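# Screw plastic funnel onto glass vial neck gently

## Task

Turn the plastic funnel onto the neck of the glass vial (which sits in a holder) until it is fully seated and snug, then leave the vial upright with the funnel attached. The glass must not break: crushing it in a grip, pushing hard on it, or letting it drop more than a few centimetres counts as failure.

## Robot and tools

Robot: two UR-type arms, left_arm and right_arm. Each has a Robotiq 140 mm two-finger gripper and sits on its own carriage of one shared floor track. left_rail carries left_arm and is always on the +y side. right_rail carries right_arm. These names have nothing to do with image left or right. The finger links can fold when pushed. Parts held near the palm may be gripped loosely or slip, so grip near the fingertips. A fingertip pressed into a surface folds easily and gives little warning.

Scene frame: fixed to the table, with the table top at z = 0 and +z up. +x is the direction the arms face and +y is to their left. The track runs along y at x = 0, with y = 0 at its centre, and the table starts at x = 0.17 m. Each arm base is at x = 0, y = its carriage position_m, z = 0.04 m. Gripper axes: fingers point along +z and the jaws open and close along y. end_effector_position is the point between closed pads. Reported positions may be a few cm off.

execute_actions(actions, cameras): runs a list of actions in order.
- Keys of an action: rows, steps, until, left_rail, right_rail.
- rows: up to 15 rows; each row lasts one control step (1/30 s).
- A row is one flat list of 18 numbers, each in [-1, 1], always covering both arms. In order: left dx, dy, dz, rx, ry, rz, left gripper position, force_limit, speed; then the same nine for the right arm and gripper.
- dx..rz are an offset, not a pose. They count from that arm's Hand target as it stood when the action began, along that Hand target's own axes. Every row counts from that same start, not from the previous row.
- Scale: 1.0 is 0.6 m for dx, dy, dz, or 180 degrees of rotation. rx, ry, rz together form one rotation vector. Sending the same offset again in a new action moves the arm further.
- Gripper numbers are commands, not offsets. position: +1 is fully open (140 mm), about -0.8 is where the pads meet, and -1 closes until something blocks the fingers. force_limit: -1 is about 14 N, 0 is about 40 N, +1 is about 58 N, but a faster close squeezes harder. speed: -1 is about 30 mm/s, +1 is about 250 mm/s. A 0 is a real command, so to leave a gripper unchanged, resend its previous three numbers.
- steps: 1 to 450 (15 s max); the default is 15.
- until: ends the action early on rail conditions, e.g. {"left_rail":{"position_status":["!=","moving"]}}, or {"all":{"status":"ended"}}.
- left_rail / right_rail: position_m is an absolute place along y in metres (left -0.8 to 1.5, right -1.5 to 0.8). Also speed_m_s (0.01 to 1) and acceleration_factor (0.1 to 1), or {"stop": true}. Keep the carriages about 0.78 m or more apart. Let a carriage arrive before placing its gripper in the scene.
- An empty actions list just returns state and images.

move(target, speed, blend, stop_force, zero, blocking, cameras): drives each gripper in a straight line.
- target: one 18-number row as above, or a list of up to 15 rows. Every row is an offset from the Hand targets at the start of the move.
- speed: m/s, 0.002 to 0.5 (default 0.25); rotation is capped at twice that number in rad/s. Give one value, or one per target.
- blend: metres, for rounding corners between listed targets.
- stop_force: 4 to 80 N. A path ends when the wrist sensor feels that much push against the motion. It is unreliable for rotating grippers and for light or loose objects. Leave it out when backing away from a contact.
- zero: re-zero the sensor before the move (default true).
- blocking=false: returns after about 0.5 s; it cannot be combined with stop_force.
- Each path lasts at most 10 s.
- The result adds a move: line, e.g. done, off_target, moving, held or fault, plus limits such as paced or held. done does not mean nothing was touched.

Other tools:
- wait(seconds 0 to 10): lets the scene run on.
- stop(): brakes a running move; it does not stop the rails.
- zoom_image(camera, region [x0,y0,x1,y1] in pixels, at most 504x504): cameras are cam_high, cam_low, cam_close (504x504) and cam_left_wrist, cam_right_wrist (672x504).
- zero_wrist_force(arm).
- read_manual(section "licences").
- finished_scene(scene 1 or 2): ends the scene. The funnel must stay screwed on with the vial upright without any help from the robot.

Control details: each step, the commanded pose is clipped to within 150 mm and 16 degrees of the measured pose. Large jumps can shake a held part loose, so ramp offsets gradually, e.g. 0.01 per row (about 0.18 m/s). An action cut short may leave the arm short of its target; send the rest. Joint speed caps mean big moves may still be finishing when the result arrives.

Result lines:
- end_effector_position (m) and end_effector_quat_wxyz, both in the scene frame; velocities.
- Hand target: where the next offsets count from.
- Tool commands.
- object_status: 0 moving, 2 stopped while closing (a grip), 3 reached position or pads met, 1 stopped while opening.
- position_measured in counts: 3 is open, about 200 is 20 mm, 230 is pads touching.
- Joint positions and velocities, one block per arm: rail, then six joints.
- Joint torques; Motor temperatures; Wrist force and Wrist torque in the gripper's own axes, plus the peak reading.
- Rail position_status (moving, done, contact_stop, time_out, stopped, stopped_with_arm, stopped_for_other_arm, stopped_for_other_carriage) and position_answer (taken or not_taken).

To grip harder while already holding, raise force_limit and nudge position from -1 to -0.98. To soften a grip, open and close again slowly.

Avoid:
- Squeezing the vial or funnel hard: use a low force_limit and slow speed.
- Pressing down hard or letting anything fall more than a few cm.
- Excess twist when turning the funnel: rotate in small increments, regrasping as needed.
- Arm-to-arm contact.
- Objects leaving the table.
- Torque faults (wrist joints 49.1 N m) and force faults (about 150 N). These stop an arm for 10 s.
- Motor overheating (warning at 70 °C, brakes at 85 °C) from long stretched holds.

Each tool is called as name([rows], argument=value, ...), one row to a line, values as JSON.

## Session

execute_actions(actions=[])

Scene clock: 0.00 s.
left_arm: end_effector_position=(+0.3563, +0.4786, +0.5790) position_measured=3 object_status=3 end_effector_quat_wxyz=(+0.000, +0.000, +1.000, +0.000) | right_arm: end_effector_position=(+0.3563, -0.3214, +0.5790) position_measured=3 object_status=3 end_effector_quat_wxyz=(+0.000, +0.000, +1.000, +0.000)
Joint positions: left_arm=[0.4 -0.28 -2.157 1.821 -1.235 -1.571 -0.281] | right_arm=[-0.4 -0.28 -2.157 1.821 -1.235 -1.571 -0.281]
Joint velocities: within noise
Joint torques (N m): no reading
Motor temperatures (°C): left_arm=[32 34 36 36 38 37] | right_arm=[33 30 35 39 36 39]
Wrist force (N): no reading
Wrist torque (N m): no reading
Wrist force, peak (N): no reading
Hand target: left_arm +0.3563, +0.4786, +0.5790; +0.000, +0.000, +1.000, +0.000 | right_arm +0.3563, -0.3214, +0.5790; +0.000, +0.000, +1.000, +0.000
Tool commands: left_gripper/position=+1.0 left_gripper/force_limit=+1.0 left_gripper/speed=+1.0 right_gripper/position=+1.0 right_gripper/force_limit=+1.0 right_gripper/speed=+1.0
left_rail: position_m=0.400 position_status=done
right_rail: position_m=-0.400 position_status=done

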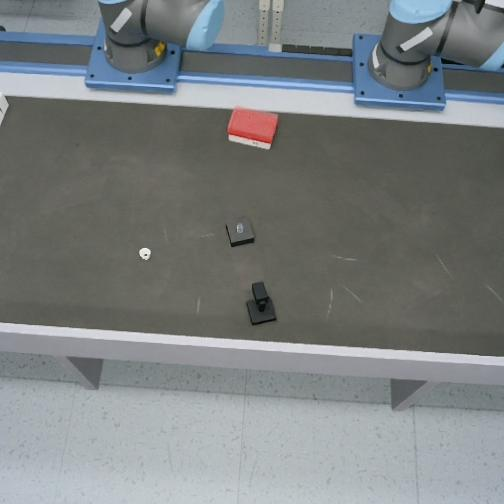

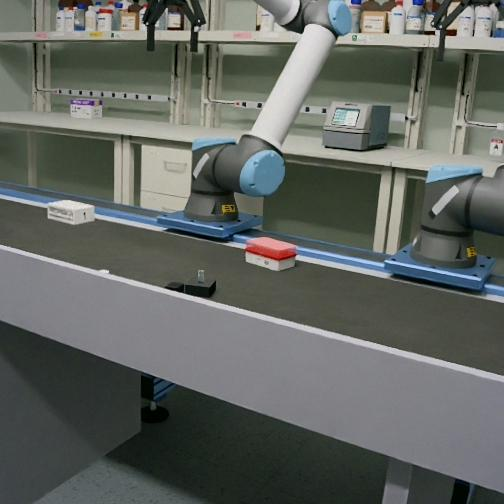

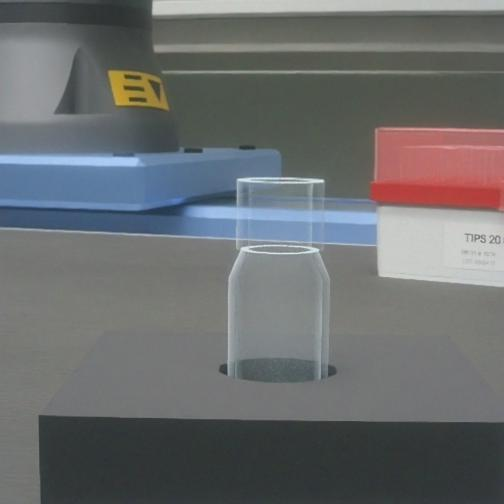

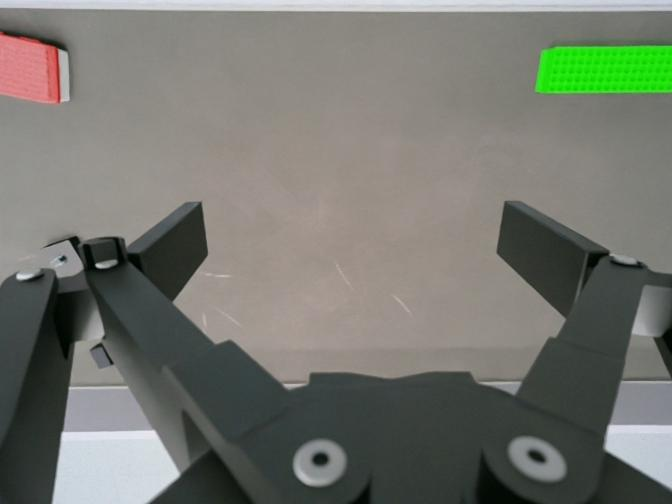

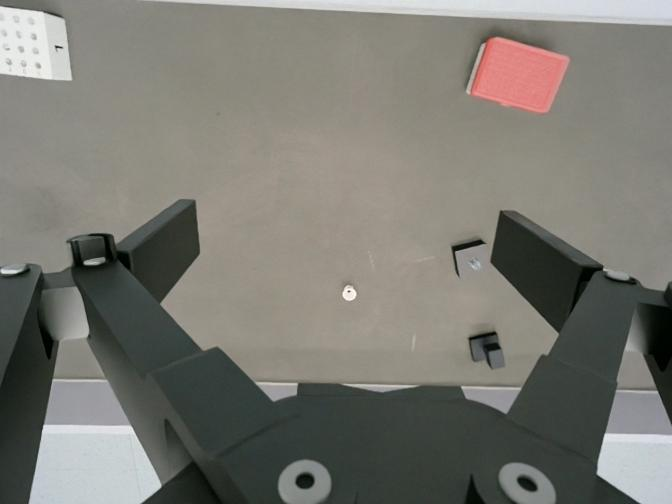

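zoom_image(camera="cam_right_wrist", region=[320, 220, 520, 370])

zoom_image(camera="cam_low", region=[80, 240, 230, 310])

zoom_image(camera="cam_high", region=[120, 210, 270, 330])

Scaled by 2.520 from the camera's 672x504 image, which has a finer 960x720 frame.

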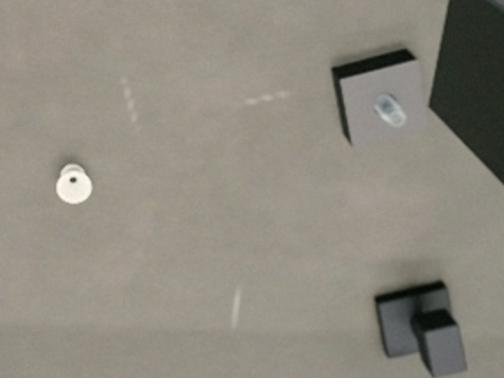

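Scaled by 3.360 from the camera's 504x504 image, which has a finer 720x720 frame.

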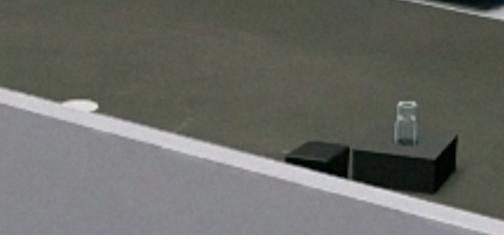

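Scaled by 3.360 from the camera's 504x504 image, which has a finer 720x720 frame.

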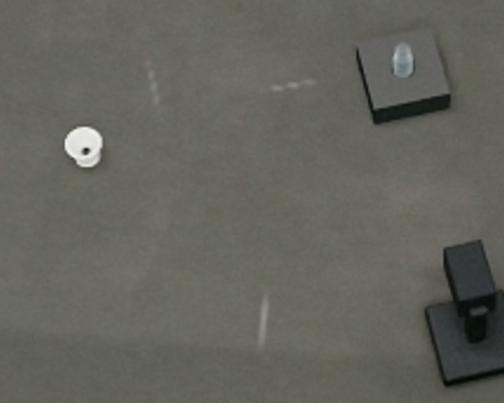

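move(target=[0,0,0,0,0,0,1,1,1,-0.5,0.035,0.465,0,0,0,0.2,-1,1], speed=0.4, cameras=["cam_right_wrist","cam_high","cam_low"])

Scene clock: 7.57 s.
left_arm: end_effector_position=(+0.3563, +0.4786, +0.5790) position_measured=3 object_status=3 end_effector_quat_wxyz=(+0.000, +0.000, +1.000, +0.000) | right_arm: end_effector_position=(+0.6563, -0.3004, +0.3001) position_measured=104 object_status=3 end_effector_quat_wxyz=(+0.000, +0.000, +1.000, +0.000)
Joint positions: left_arm=[0.4 -0.28 -2.157 1.821 -1.235 -1.571 -0.281] | right_arm=[-0.4 -0.115 -1.599 1.943 -1.914 -1.571 -0.115]
Joint velocities: within noise
Joint torques (N m): left_arm=[1.51 1.94 -42.22 -4.26 -0.47 -0.35] | right_arm=[6.12 -34.64 -51.52 -8.02 -3.11 3.23]
Motor temperatures (°C): left_arm=[32 34 36 36 38 37] | right_arm=[33 30 35 39 36 39]
Wrist force (N): left_arm=[0.1 -0.3 0.3] | right_arm=[0.1 -0.6 0.3]
Wrist torque (N m): left_arm=[-0.07 -0.02 -0.01] | right_arm=[-0.18 -0.01 0.02]
Wrist force, peak (N): left_arm=[0.6 -0.6 0.1] | right_arm=[2.8 -0.5 -2.1]
Hand target: left_arm +0.3563, +0.4786, +0.5790; +0.000, +0.000, +1.000, +0.000 | right_arm +0.6564, -0.3004, +0.3000; +0.000, +0.000, +1.000, +0.000
Off the commanded pose: left_arm 0.000 m, 0 deg | right_arm 0.000 m, 0 deg.
left_rail: position_m=0.400 position_status=done
right_rail: position_m=-0.400 position_status=done
move: done
Images, in order (width x height): cam_high 504x504, cam_low 504x504, cam_right_wrist 672x504.

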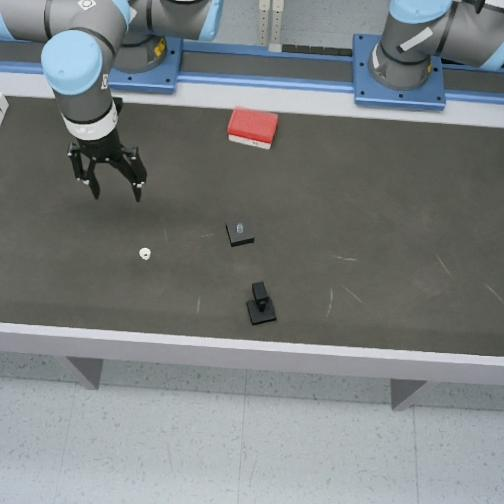

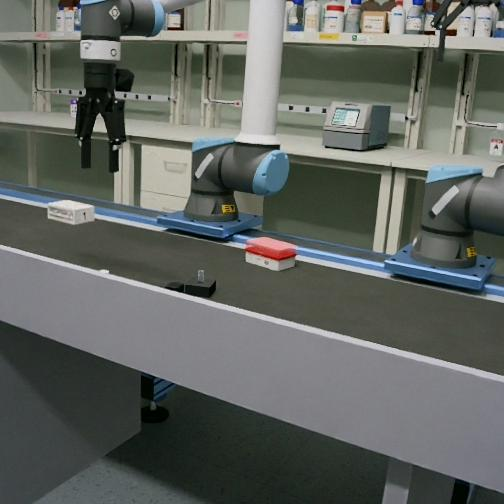

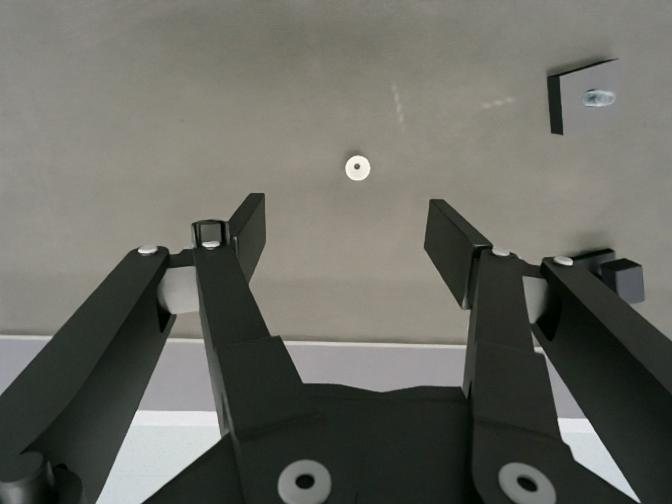

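move(target=[0,0,0,0,0,0,1,1,1,-0.015,0.045,0.2,0,0,0,0.2,-1,1], speed=0.4, cameras=["cam_right_wrist","cam_low"])

zoom_image(camera="cam_low", region=[50, 200, 170, 300])

Scene clock: 10.30 s.
left_arm: end_effector_position=(+0.3563, +0.4786, +0.5790) position_measured=3 object_status=3 end_effector_quat_wxyz=(+0.000, +0.000, +1.000, +0.000) | right_arm: end_effector_position=(+0.6654, -0.2734, +0.1801) position_measured=104 object_status=3 end_effector_quat_wxyz=(+0.000, +0.000, +1.000, +0.000)
Joint positions: left_arm=[0.4 -0.28 -2.157 1.821 -1.235 -1.571 -0.28] | right_arm=[-0.4 -0.072 -1.482 2.055 -2.145 -1.571 -0.072]
Joint velocities: within noise
Joint torques (N m): left_arm=[1.51 2.77 -41.15 -3.98 -0.54 -0.49] | right_arm=[7.84 -43.14 -34.17 -7.85 -3.31 3.16]
Motor temperatures (°C): left_arm=[32 34 36 36 38 37] | right_arm=[33 30 35 39 36 39]
Wrist force (N): left_arm=[0.4 -0.3 0.3] | right_arm=[-0.2 -0.5 0.1]
Wrist torque (N m): left_arm=[-0.07 -0.10 0.00] | right_arm=[-0.15 0.02 0.02]
Wrist force, peak (N): left_arm=[0.8 0.4 0.4] | right_arm=[0.1 0.2 3.3]
Hand target: left_arm +0.3563, +0.4786, +0.5790; +0.000, +0.000, +1.000, +0.000 | right_arm +0.6654, -0.2734, +0.1800; +0.000, +0.000, +1.000, +0.000
Off the commanded pose: left_arm 0.000 m, 0 deg | right_arm 0.000 m, 0 deg.
left_rail: position_m=0.400 position_status=done
right_rail: position_m=-0.400 position_status=done
move: done
Images, in order (width x height): cam_low 504x504, cam_right_wrist 672x504.

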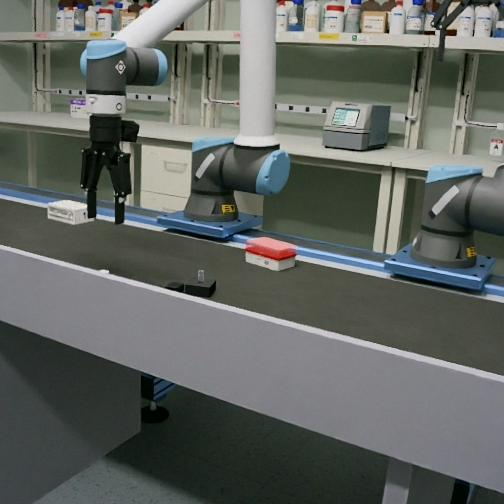

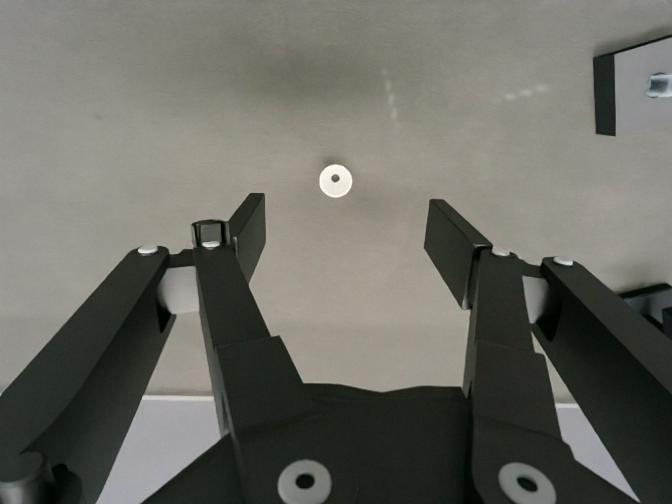

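Scaled by 4.200 from the camera's 504x504 image, which has a finer 720x720 frame.

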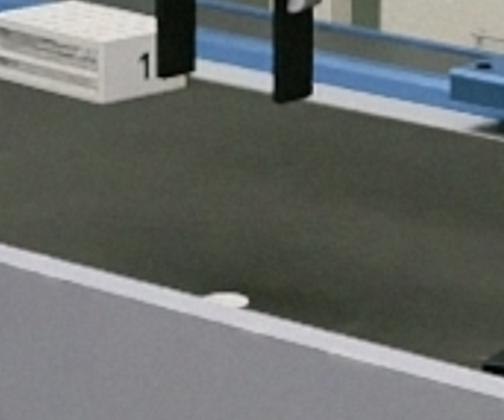

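move(target=[0,0,0,0,0,0,1,1,1,0,-0.002,0.17,0,0,0,0.2,-1,0], speed=0.25, cameras=["cam_right_wrist","cam_low"])

zoom_image(camera="cam_right_wrist", region=[220, 130, 480, 325])

zoom_image(camera="cam_low", region=[70, 220, 150, 290])

Scene clock: 12.60 s.
left_arm: end_effector_position=(+0.3563, +0.4786, +0.5790) position_measured=3 object_status=3 end_effector_quat_wxyz=(+0.000, +0.000, +1.000, +0.000) | right_arm: end_effector_position=(+0.6654, -0.2747, +0.0781) position_measured=104 object_status=3 end_effector_quat_wxyz=(+0.000, +0.000, +1.000, +0.000)
Joint positions: left_arm=[0.4 -0.28 -2.157 1.821 -1.235 -1.571 -0.281] | right_arm=[-0.4 -0.074 -1.361 2.14 -2.349 -1.571 -0.074]
Joint velocities: within noise
Joint torques (N m): left_arm=[1.14 6.09 -40.4 -3.49 -0.48 -0.81] | right_arm=[3.49 -48.94 -28.05 -7.58 -0.16 1.44]
Motor temperatures (°C): left_arm=[32 34 36 36 38 37] | right_arm=[33 30 35 39 36 39]
Wrist force (N): left_arm=[0.5 -0.3 0.2] | right_arm=[-0.1 -0.3 0.2]
Wrist torque (N m): left_arm=[-0.07 -0.12 -0.01] | right_arm=[-0.11 0.03 0.00]
Wrist force, peak (N): left_arm=[-0.1 -0.5 0.6] | right_arm=[0.0 -0.4 2.6]
Hand target: left_arm +0.3563, +0.4786, +0.5790; +0.000, +0.000, +1.000, +0.000 | right_arm +0.6654, -0.2746, +0.0780; +0.000, +0.000, +1.000, +0.000
Off the commanded pose: left_arm 0.000 m, 0 deg | right_arm 0.000 m, 0 deg.
left_rail: position_m=0.400 position_status=done
right_rail: position_m=-0.400 position_status=done
move: done
Images, in order (width x height): cam_low 504x504, cam_right_wrist 672x504.

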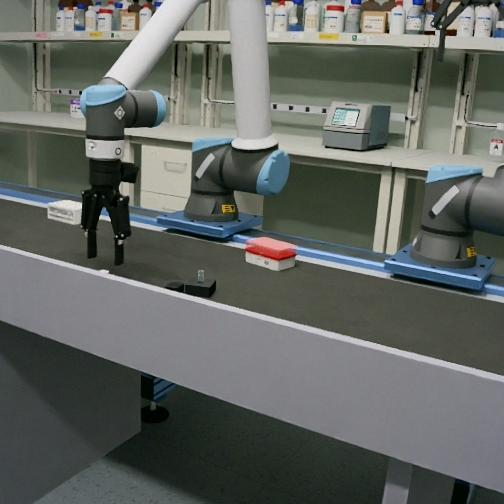

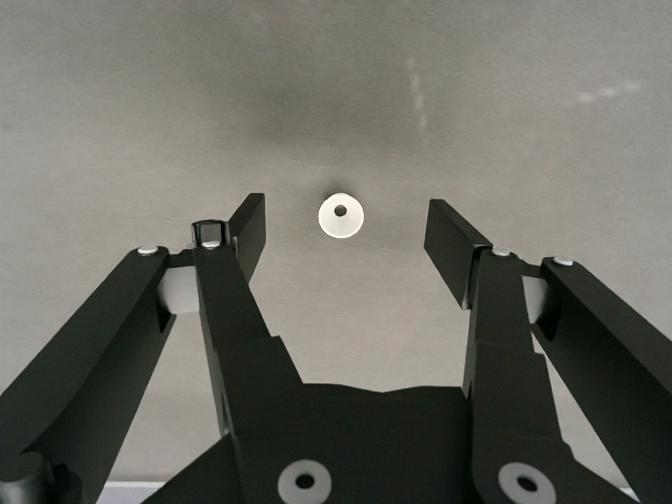

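Scaled by 1.938 from the camera's 672x504 image, which has a finer 960x720 frame.

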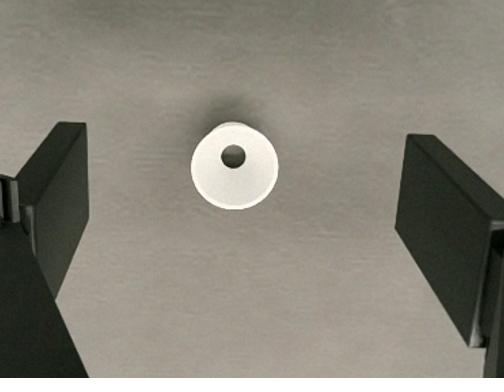

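Scaled by 6.300 from the camera's 504x504 image, which has a finer 720x720 frame.

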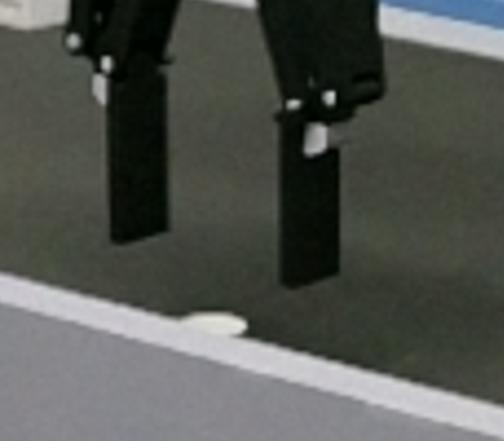

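move(target=[0,0,0,0,0,0,1,1,1,-0.002,0,0.054,0,0,0,-0.2,-1,0], speed=0.15, cameras=["cam_right_wrist","cam_low"])

zoom_image(camera="cam_right_wrist", region=[220, 130, 480, 325])

zoom_image(camera="cam_low", region=[70, 220, 150, 290])

Scene clock: 15.73 s.
left_arm: end_effector_position=(+0.3563, +0.4786, +0.5790) position_measured=3 object_status=3 end_effector_quat_wxyz=(+0.000, +0.000, +1.000, +0.000) | right_arm: end_effector_position=(+0.6666, -0.2746, +0.0457) position_measured=154 object_status=3 end_effector_quat_wxyz=(+0.000, +0.000, +1.000, +0.000)
Joint positions: left_arm=[0.4 -0.28 -2.157 1.821 -1.235 -1.571 -0.281] | right_arm=[-0.4 -0.074 -1.314 2.158 -2.415 -1.571 -0.074]
Joint velocities: within noise
Joint torques (N m): left_arm=[2.09 5.23 -37.28 -3.28 -0.44 -0.72] | right_arm=[7.03 -52.26 -27 -7.73 2.23 2.99]
Motor temperatures (°C): left_arm=[32 34 36 36 38 37] | right_arm=[33 30 35 39 36 39]
Wrist force (N): left_arm=[0.5 -0.4 0.3] | right_arm=[-0.1 -0.7 0.3]
Wrist torque (N m): left_arm=[-0.08 -0.12 0.00] | right_arm=[-0.21 0.01 0.02]
Wrist force, peak (N): left_arm=[0.5 -0.4 0.3] | right_arm=[0.4 -0.5 0.9]
Hand target: left_arm +0.3563, +0.4786, +0.5790; +0.000, +0.000, +1.000, +0.000 | right_arm +0.6666, -0.2746, +0.0456; +0.000, +0.000, +1.000, +0.000
Off the commanded pose: left_arm 0.000 m, 0 deg | right_arm 0.000 m, 0 deg.
left_rail: position_m=0.400 position_status=done
right_rail: position_m=-0.400 position_status=done
move: done
Images, in order (width x height): cam_low 504x504, cam_right_wrist 672x504.

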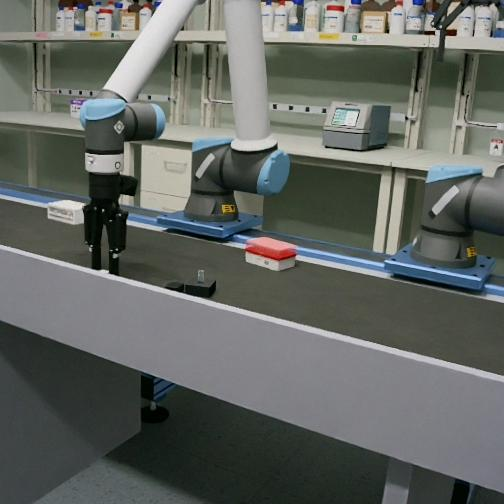

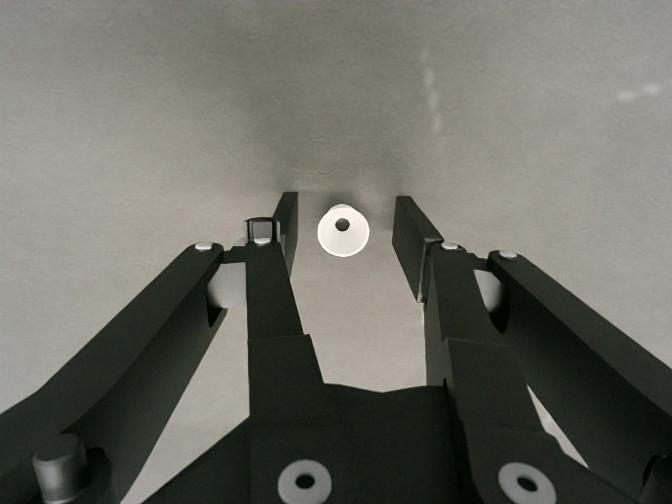

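Scaled by 1.938 from the camera's 672x504 image, which has a finer 960x720 frame.

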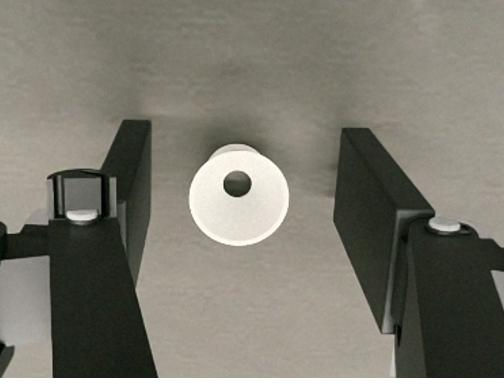

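Scaled by 6.300 from the camera's 504x504 image, which has a finer 720x720 frame.

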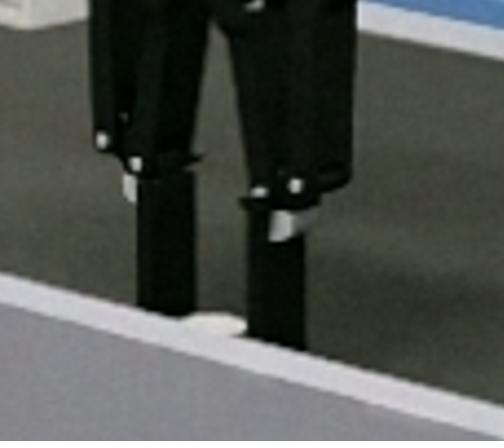

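move([
  [0,0,0,0,0,0,1,1,1,-0.004,0,0.011,0,0,0,-0.2,-1,0],
  [0,0,0,0,0,0,1,1,1,-0.004,0,0.011,0,0,0,-1,-1,-1],
], speed=0.1, cameras=["cam_right_wrist","cam_low"])

zoom_image(camera="cam_right_wrist", region=[220, 130, 480, 325])

zoom_image(camera="cam_low", region=[70, 220, 150, 290])

Scene clock: 18.93 s.
left_arm: end_effector_position=(+0.3563, +0.4786, +0.5790) position_measured=3 object_status=3 end_effector_quat_wxyz=(+0.000, +0.000, +1.000, +0.000) | right_arm: end_effector_position=(+0.6690, -0.2746, +0.0390) position_measured=193 object_status=0 end_effector_quat_wxyz=(+0.000, +0.000, +1.000, +0.000)
Joint positions: left_arm=[0.4 -0.28 -2.157 1.821 -1.235 -1.571 -0.28] | right_arm=[-0.4 -0.073 -1.301 2.157 -2.427 -1.571 -0.073]
Joint velocities: within noise
Joint torques (N m): left_arm=[0.51 8.18 -36.97 -3.48 -0.47 -0.5] | right_arm=[6.91 -50.31 -37.02 -7.28 2.13 2.94]
Motor temperatures (°C): left_arm=[32 34 36 36 38 37] | right_arm=[33 30 35 39 36 39]
Wrist force (N): left_arm=[-0.1 0.1 0.3] | right_arm=[0.3 0.1 -2.0]
Wrist torque (N m): left_arm=[0.02 0.01 -0.01] | right_arm=[-0.04 -0.05 0.03]
Wrist force, peak (N): left_arm=[-0.2 -0.5 0.7] | right_arm=[0.4 -0.2 -2.4]
Hand target: left_arm +0.3563, +0.4786, +0.5790; +0.000, +0.000, +1.000, +0.000 | right_arm +0.6690, -0.2746, +0.0390; +0.000, +0.000, +1.000, +0.000
Off the commanded pose: left_arm 0.000 m, 0 deg | right_arm 0.000 m, 0 deg.
left_rail: position_m=0.400 position_status=done
right_rail: position_m=-0.400 position_status=done
move: done
Images, in order (width x height): cam_low 504x504, cam_right_wrist 672x504.

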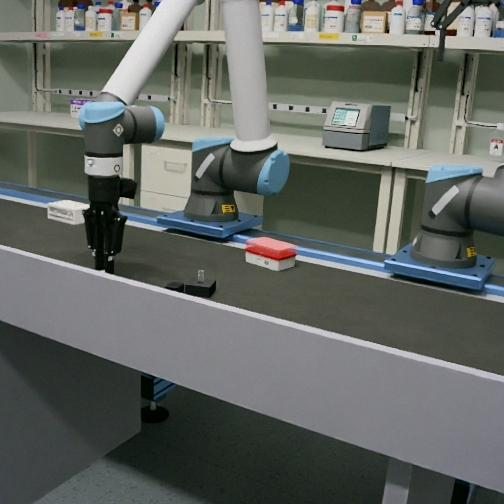

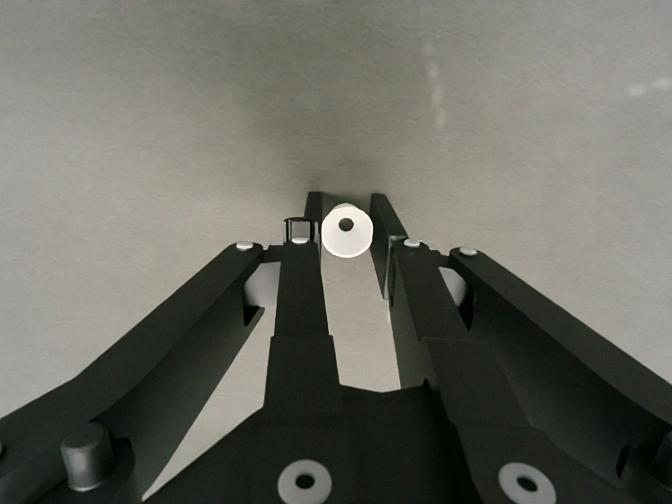

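Scaled by 1.938 from the camera's 672x504 image, which has a finer 960x720 frame.

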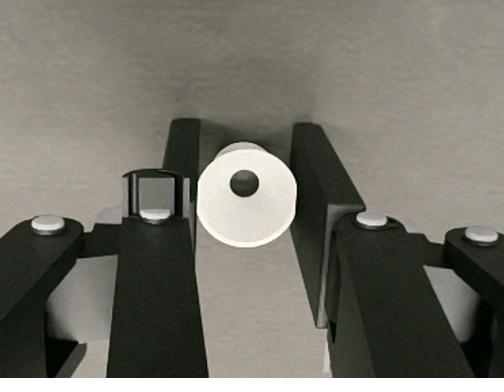

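Scaled by 6.300 from the camera's 504x504 image, which has a finer 720x720 frame.

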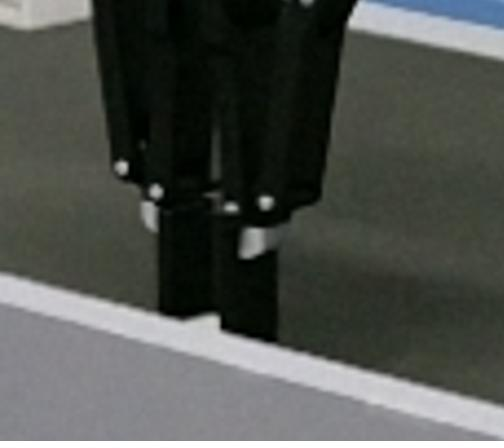

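move([
  [0,0,0,0,0,0,1,1,1,0,0,0,0,0,0,-0.3,-1,0],
  [0,0,0,0,0,0,1,1,1,0,0,0,0,0,-0.5,-0.3,-1,0],
  [0,0,0,0,0,0,1,1,1,0,0,0,0,0,-1,-0.3,-1,0],
  [0,0,0,0,0,0,1,1,1,0,0,0,0,0,0.5,-0.3,-1,0],
  [0,0,0,0,0,0,1,1,1,0,0,0,0,0,0.5,-1,-1,-1],
], speed=0.5, blend=[0,0.01,0.01,0,0], cameras=["cam_right_wrist"])

zoom_image(camera="cam_right_wrist", region=[220, 130, 480, 325])

Scene clock: 26.97 s.
left_arm: end_effector_position=(+0.3563, +0.4786, +0.5790) position_measured=3 object_status=3 end_effector_quat_wxyz=(+0.000, +0.000, +1.000, +0.000) | right_arm: end_effector_position=(+0.6690, -0.2746, +0.0390) position_measured=193 object_status=0 end_effector_quat_wxyz=(+0.000, +0.707, +0.707, +0.000)
Joint positions: left_arm=[0.4 -0.28 -2.157 1.821 -1.235 -1.571 -0.28] | right_arm=[-0.4 -0.073 -1.301 2.157 -2.427 -1.571 -4.786]
Joint velocities: within noise
Joint torques (N m): left_arm=[1.13 11.51 -37.88 -3.68 -0.67 -0.58] | right_arm=[-13.23 -77.12 -27.44 -2.46 3.78 -3.14]
Motor temperatures (°C): left_arm=[32 34 36 36 38 37] | right_arm=[33 30 35 39 36 39]
Wrist force (N): left_arm=[0.1 0.3 0.5] | right_arm=[0.6 -0.7 -2.4]
Wrist torque (N m): left_arm=[0.07 -0.03 0.00] | right_arm=[-0.14 -0.16 0.02]
Wrist force, peak (N): left_arm=[0.0 -0.6 0.8] | right_arm=[0.3 0.0 -2.7]
Hand target: left_arm +0.3563, +0.4786, +0.5790; +0.000, +0.000, +1.000, +0.000 | right_arm +0.6690, -0.2746, +0.0390; +0.000, +0.707, +0.707, +0.000
Off the commanded pose: left_arm 0.000 m, 0 deg | right_arm 0.000 m, 0 deg.
left_rail: position_m=0.400 position_status=done
right_rail: position_m=-0.400 position_status=done
move: done
Images, in order (width x height): cam_right_wrist 672x504.

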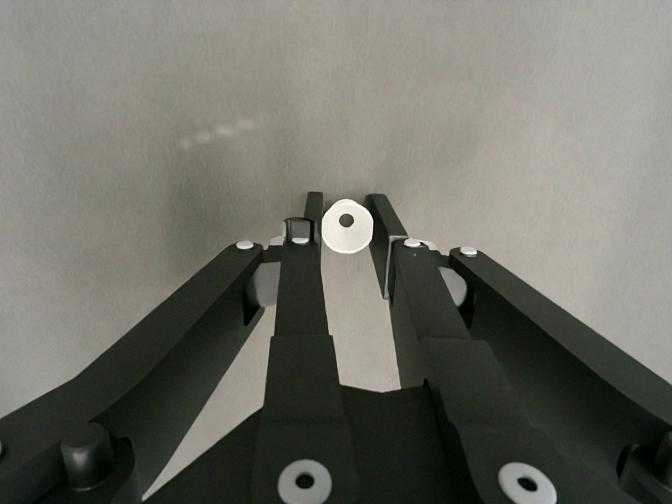

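Scaled by 1.938 from the camera's 672x504 image, which has a finer 960x720 frame.

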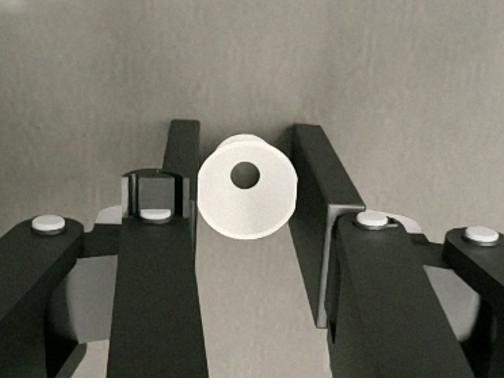

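move([
  [0,0,0,0,0,0,1,1,1,0,0,-0.2,0,0,0,-1,-1,-1],
  [0,0,0,0,0,0,1,1,1,0.398,-0.123,-0.2,0,0,0,-1,-1,-1],
], speed=0.25, blend=[0.03,0], cameras=["cam_right_wrist","cam_close","cam_high"])

zoom_image(camera="cam_right_wrist", region=[220, 60, 480, 255])

Scene clock: 30.23 s.
left_arm: end_effector_position=(+0.3563, +0.4786, +0.5790) position_measured=3 object_status=3 end_effector_quat_wxyz=(+0.000, +0.000, +1.000, +0.000) | right_arm: end_effector_position=(+0.5952, -0.0359, +0.1590) position_measured=193 object_status=2 end_effector_quat_wxyz=(+0.000, +0.707, +0.707, +0.000)
Joint positions: left_arm=[0.4 -0.28 -2.157 1.821 -1.235 -1.571 -0.281] | right_arm=[-0.4 0.297 -1.428 2.038 -2.181 -1.571 -4.416]
Joint velocities: within noise
Joint torques (N m): left_arm=[0.23 14.12 -37.48 -3.56 -0.26 -0.4] | right_arm=[7.89 -44.73 -47.83 -1.62 -3.05 2.95]
Motor temperatures (°C): left_arm=[32 34 36 36 38 37] | right_arm=[33 30 35 39 36 39]
Wrist force (N): left_arm=[0.4 0.1 0.5] | right_arm=[0.0 0.0 0.5]
Wrist torque (N m): left_arm=[0.03 -0.08 0.00] | right_arm=[-0.02 0.01 0.01]
Wrist force, peak (N): left_arm=[0.3 -0.1 0.8] | right_arm=[2.6 -1.0 0.1]
Hand target: left_arm +0.3563, +0.4786, +0.5790; +0.000, +0.000, +1.000, +0.000 | right_arm +0.5952, -0.0358, +0.1590; +0.000, +0.707, +0.707, +0.000
Off the commanded pose: left_arm 0.000 m, 0 deg | right_arm 0.000 m, 0 deg.
left_rail: position_m=0.400 position_status=done
right_rail: position_m=-0.400 position_status=done
move: done
Images, in order (width x height): cam_high 504x504, cam_close 504x504, cam_right_wrist 672x504.

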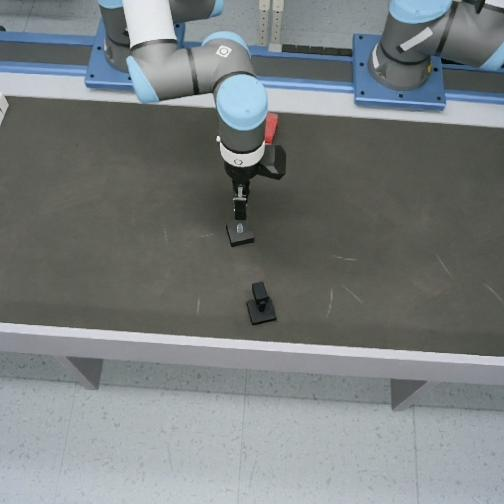

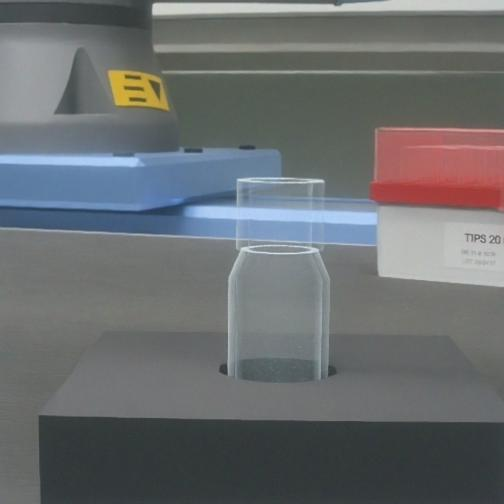

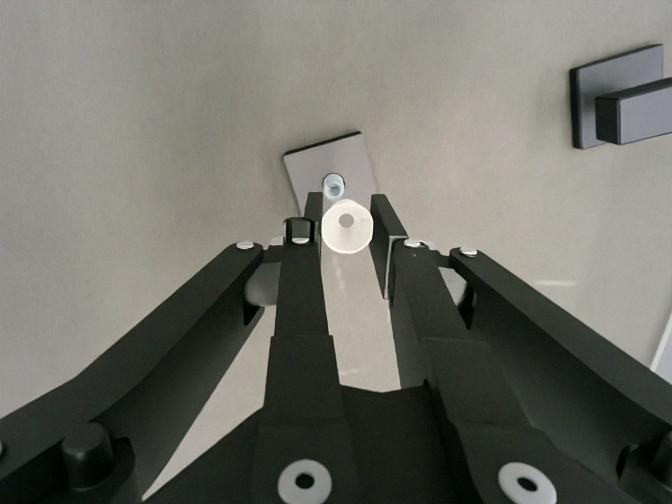

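Scaled by 1.938 from the camera's 672x504 image, which has a finer 960x720 frame.

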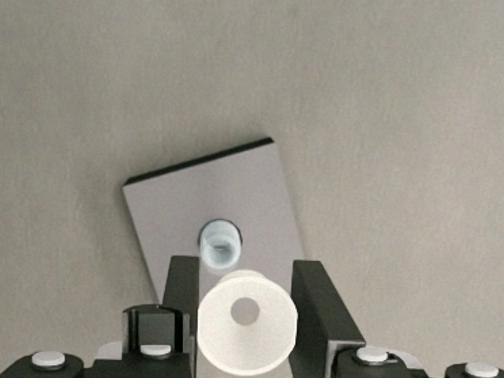

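move(target=[0,0,0,0,0,0,1,1,1,0.006,-0.006,0.05,0,0,0,-1,-1,-1], speed=0.1, cameras=["cam_right_wrist","cam_close","cam_low"])

zoom_image(camera="cam_right_wrist", region=[270, 140, 410, 260])

zoom_image(camera="cam_low", region=[150, 220, 250, 310])

Scene clock: 33.53 s.
left_arm: end_effector_position=(+0.3563, +0.4786, +0.5790) position_measured=3 object_status=3 end_effector_quat_wxyz=(+0.000, +0.000, +1.000, +0.000) | right_arm: end_effector_position=(+0.5916, -0.0322, +0.1291) position_measured=193 object_status=2 end_effector_quat_wxyz=(+0.000, +0.707, +0.707, +0.000)
Joint positions: left_arm=[0.4 -0.28 -2.157 1.821 -1.235 -1.571 -0.281] | right_arm=[-0.4 0.304 -1.397 2.066 -2.24 -1.571 -4.409]
Joint velocities: within noise
Joint torques (N m): left_arm=[-0.37 14.78 -37.14 -3.73 -0.39 -0.75] | right_arm=[7.57 -48.43 -32.48 -8.05 -2.12 3.01]
Motor temperatures (°C): left_arm=[32 34 36 36 38 37] | right_arm=[33 30 35 39 36 39]
Wrist force (N): left_arm=[0.1 0.3 0.3] | right_arm=[0.0 -0.4 -0.3]
Wrist torque (N m): left_arm=[0.06 -0.03 0.00] | right_arm=[-0.09 0.03 0.02]
Wrist force, peak (N): left_arm=[0.1 -0.2 0.9] | right_arm=[0.2 -0.5 1.1]
Hand target: left_arm +0.3563, +0.4786, +0.5790; +0.000, +0.000, +1.000, +0.000 | right_arm +0.5916, -0.0322, +0.1290; +0.000, +0.707, +0.707, +0.000
Off the commanded pose: left_arm 0.000 m, 0 deg | right_arm 0.000 m, 0 deg.
left_rail: position_m=0.400 position_status=done
right_rail: position_m=-0.400 position_status=done
move: done
Images, in order (width x height): cam_low 504x504, cam_close 504x504, cam_right_wrist 672x504.

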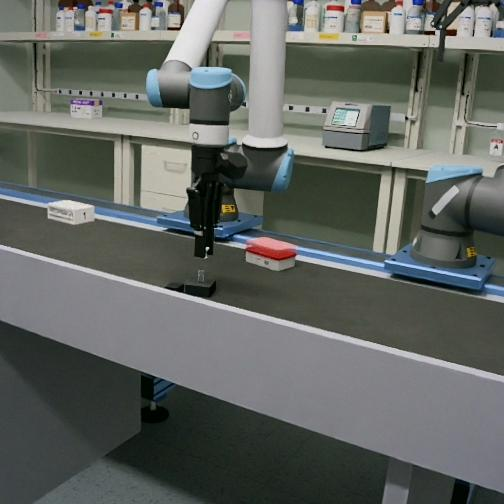

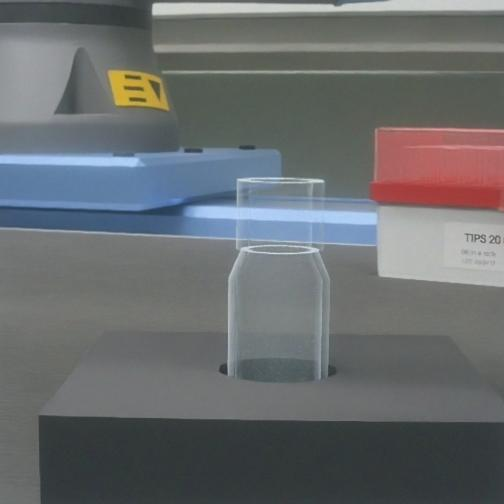

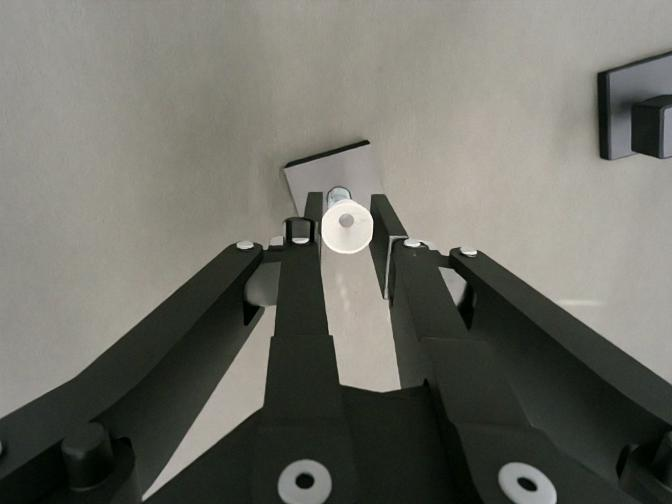

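Scaled by 3.600 from the camera's 672x504 image, which has a finer 960x720 frame.

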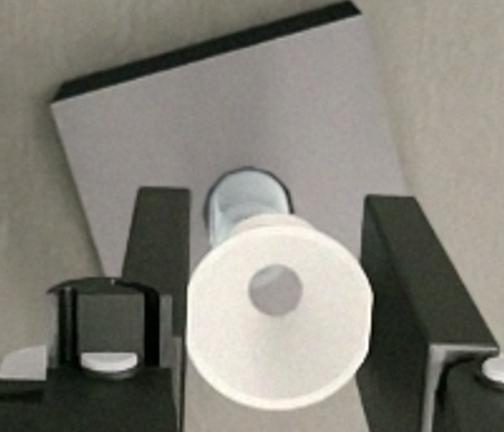

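Scaled by 5.040 from the camera's 504x504 image, which has a finer 720x720 frame.

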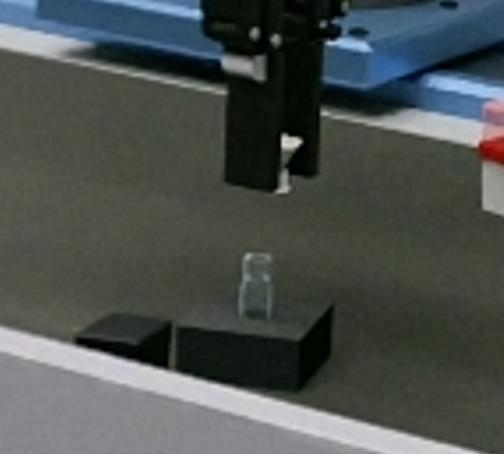

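move(target=[0,0,0,0,0,0,1,1,1,-0.002,0,0.038,0,0,0,-1,-1,-1], speed=0.1, cameras=["cam_right_wrist","cam_close","cam_low"])

zoom_image(camera="cam_right_wrist", region=[270, 140, 410, 260])

zoom_image(camera="cam_low", region=[150, 220, 250, 310])

Scene clock: 35.50 s.
left_arm: end_effector_position=(+0.3563, +0.4786, +0.5790) position_measured=3 object_status=3 end_effector_quat_wxyz=(+0.000, +0.000, +1.000, +0.000) | right_arm: end_effector_position=(+0.5916, -0.0334, +0.1063) position_measured=193 object_status=2 end_effector_quat_wxyz=(+0.000, +0.707, +0.707, +0.000)
Joint positions: left_arm=[0.4 -0.28 -2.157 1.821 -1.235 -1.571 -0.28] | right_arm=[-0.4 0.302 -1.37 2.084 -2.285 -1.571 -4.411]
Joint velocities: within noise
Joint torques (N m): left_arm=[0.5 14.75 -37.95 -3.86 -0.65 -0.19] | right_arm=[-13.84 -50.03 -30.17 -7.87 -2.5 -3.35]
Motor temperatures (°C): left_arm=[32 34 36 36 38 37] | right_arm=[33 30 35 39 36 39]
Wrist force (N): left_arm=[-0.1 0.1 0.2] | right_arm=[0.4 -0.2 0.1]
Wrist torque (N m): left_arm=[0.04 0.02 0.00] | right_arm=[-0.04 -0.08 0.02]
Wrist force, peak (N): left_arm=[0.0 -0.3 0.7] | right_arm=[0.2 -0.8 0.6]
Hand target: left_arm +0.3563, +0.4786, +0.5790; +0.000, +0.000, +1.000, +0.000 | right_arm +0.5916, -0.0334, +0.1062; +0.000, +0.707, +0.707, +0.000
Off the commanded pose: left_arm 0.000 m, 0 deg | right_arm 0.000 m, 0 deg.
left_rail: position_m=0.400 position_status=done
right_rail: position_m=-0.400 position_status=done
move: done
Images, in order (width x height): cam_low 504x504, cam_close 504x504, cam_right_wrist 672x504.

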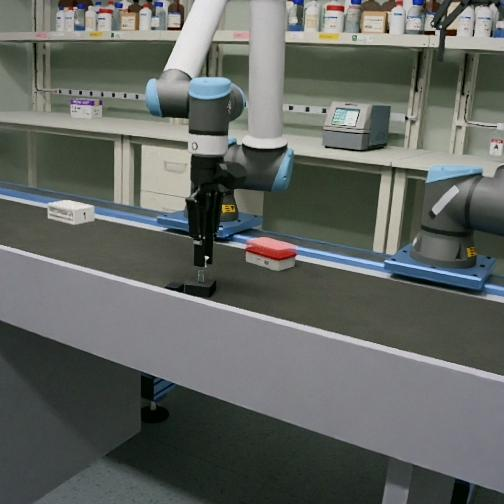

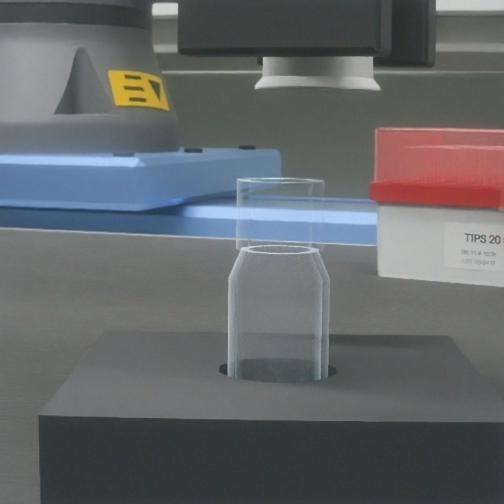

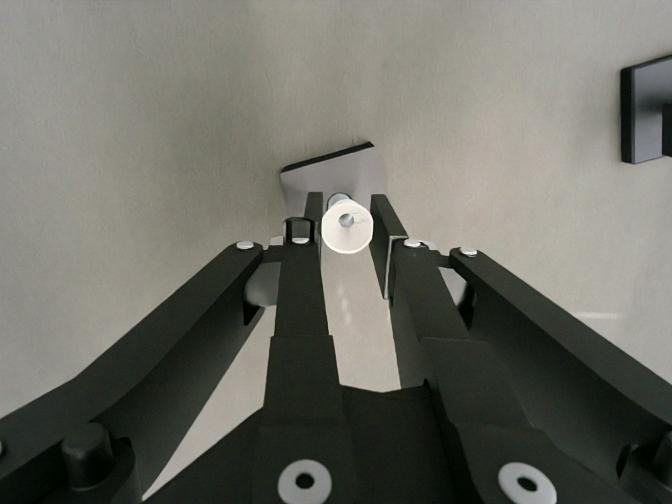

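Scaled by 3.600 from the camera's 672x504 image, which has a finer 960x720 frame.

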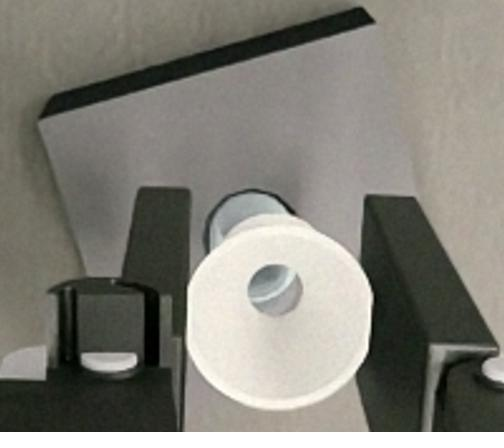

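Scaled by 5.040 from the camera's 504x504 image, which has a finer 720x720 frame.

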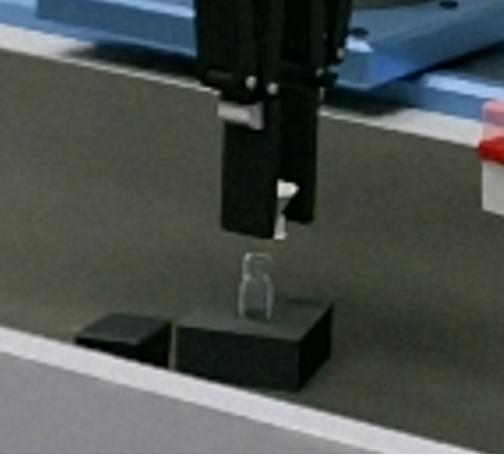

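move(target=[0,0,0,0,0,0,1,1,1,-0.009,-0.001,0.012,0,0,0,-1,-1,-1], speed=0.1, cameras=["cam_right_wrist","cam_close"])

zoom_image(camera="cam_right_wrist", region=[270, 140, 410, 260])

Scene clock: 38.43 s.
left_arm: end_effector_position=(+0.3563, +0.4786, +0.5790) position_measured=3 object_status=3 end_effector_quat_wxyz=(+0.000, +0.000, +1.000, +0.000) | right_arm: end_effector_position=(+0.5910, -0.0388, +0.0991) position_measured=193 object_status=2 end_effector_quat_wxyz=(+0.000, +0.707, +0.707, +0.000)
Joint positions: left_arm=[0.4 -0.28 -2.157 1.821 -1.235 -1.571 -0.281] | right_arm=[-0.4 0.294 -1.366 2.096 -2.301 -1.571 -4.418]
Joint velocities: within noise
Joint torques (N m): left_arm=[-0.38 14.4 -37.86 -3.78 -0.27 -0.43] | right_arm=[-14.32 -49.49 -30.22 -8.06 -2.83 -2.74]
Motor temperatures (°C): left_arm=[32 34 36 36 38 37] | right_arm=[33 30 35 39 36 39]
Wrist force (N): left_arm=[0.2 0.1 -0.3] | right_arm=[0.8 -0.1 0.3]
Wrist torque (N m): left_arm=[0.02 -0.04 0.00] | right_arm=[-0.03 -0.17 0.01]
Wrist force, peak (N): left_arm=[0.2 -0.7 0.7] | right_arm=[0.6 -0.7 0.7]
Hand target: left_arm +0.3563, +0.4786, +0.5790; +0.000, +0.000, +1.000, +0.000 | right_arm +0.5910, -0.0388, +0.0990; +0.000, +0.707, +0.707, +0.000
Off the commanded pose: left_arm 0.000 m, 0 deg | right_arm 0.000 m, 0 deg.
left_rail: position_m=0.400 position_status=done
right_rail: position_m=-0.400 position_status=done
move: done
Images, in order (width x height): cam_close 504x504, cam_right_wrist 672x504.

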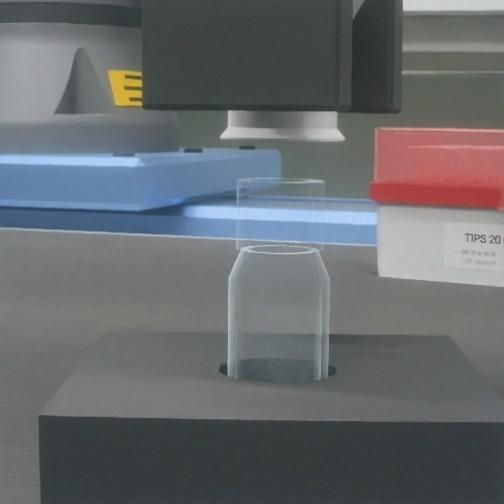

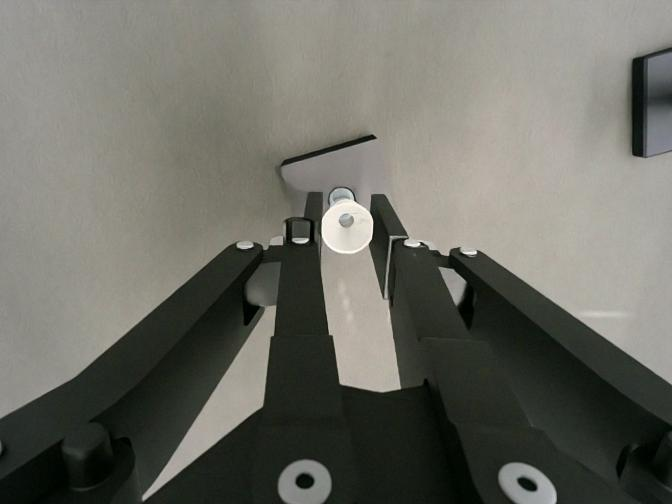

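Scaled by 3.600 from the camera's 672x504 image, which has a finer 960x720 frame.

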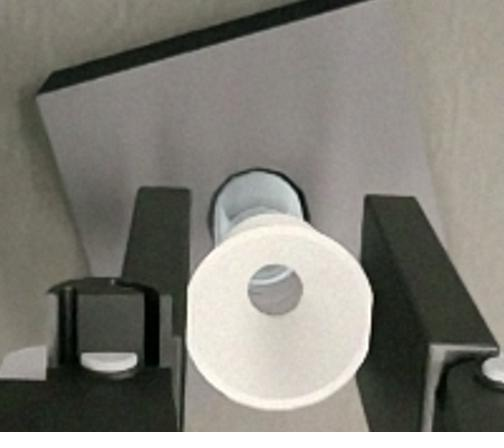

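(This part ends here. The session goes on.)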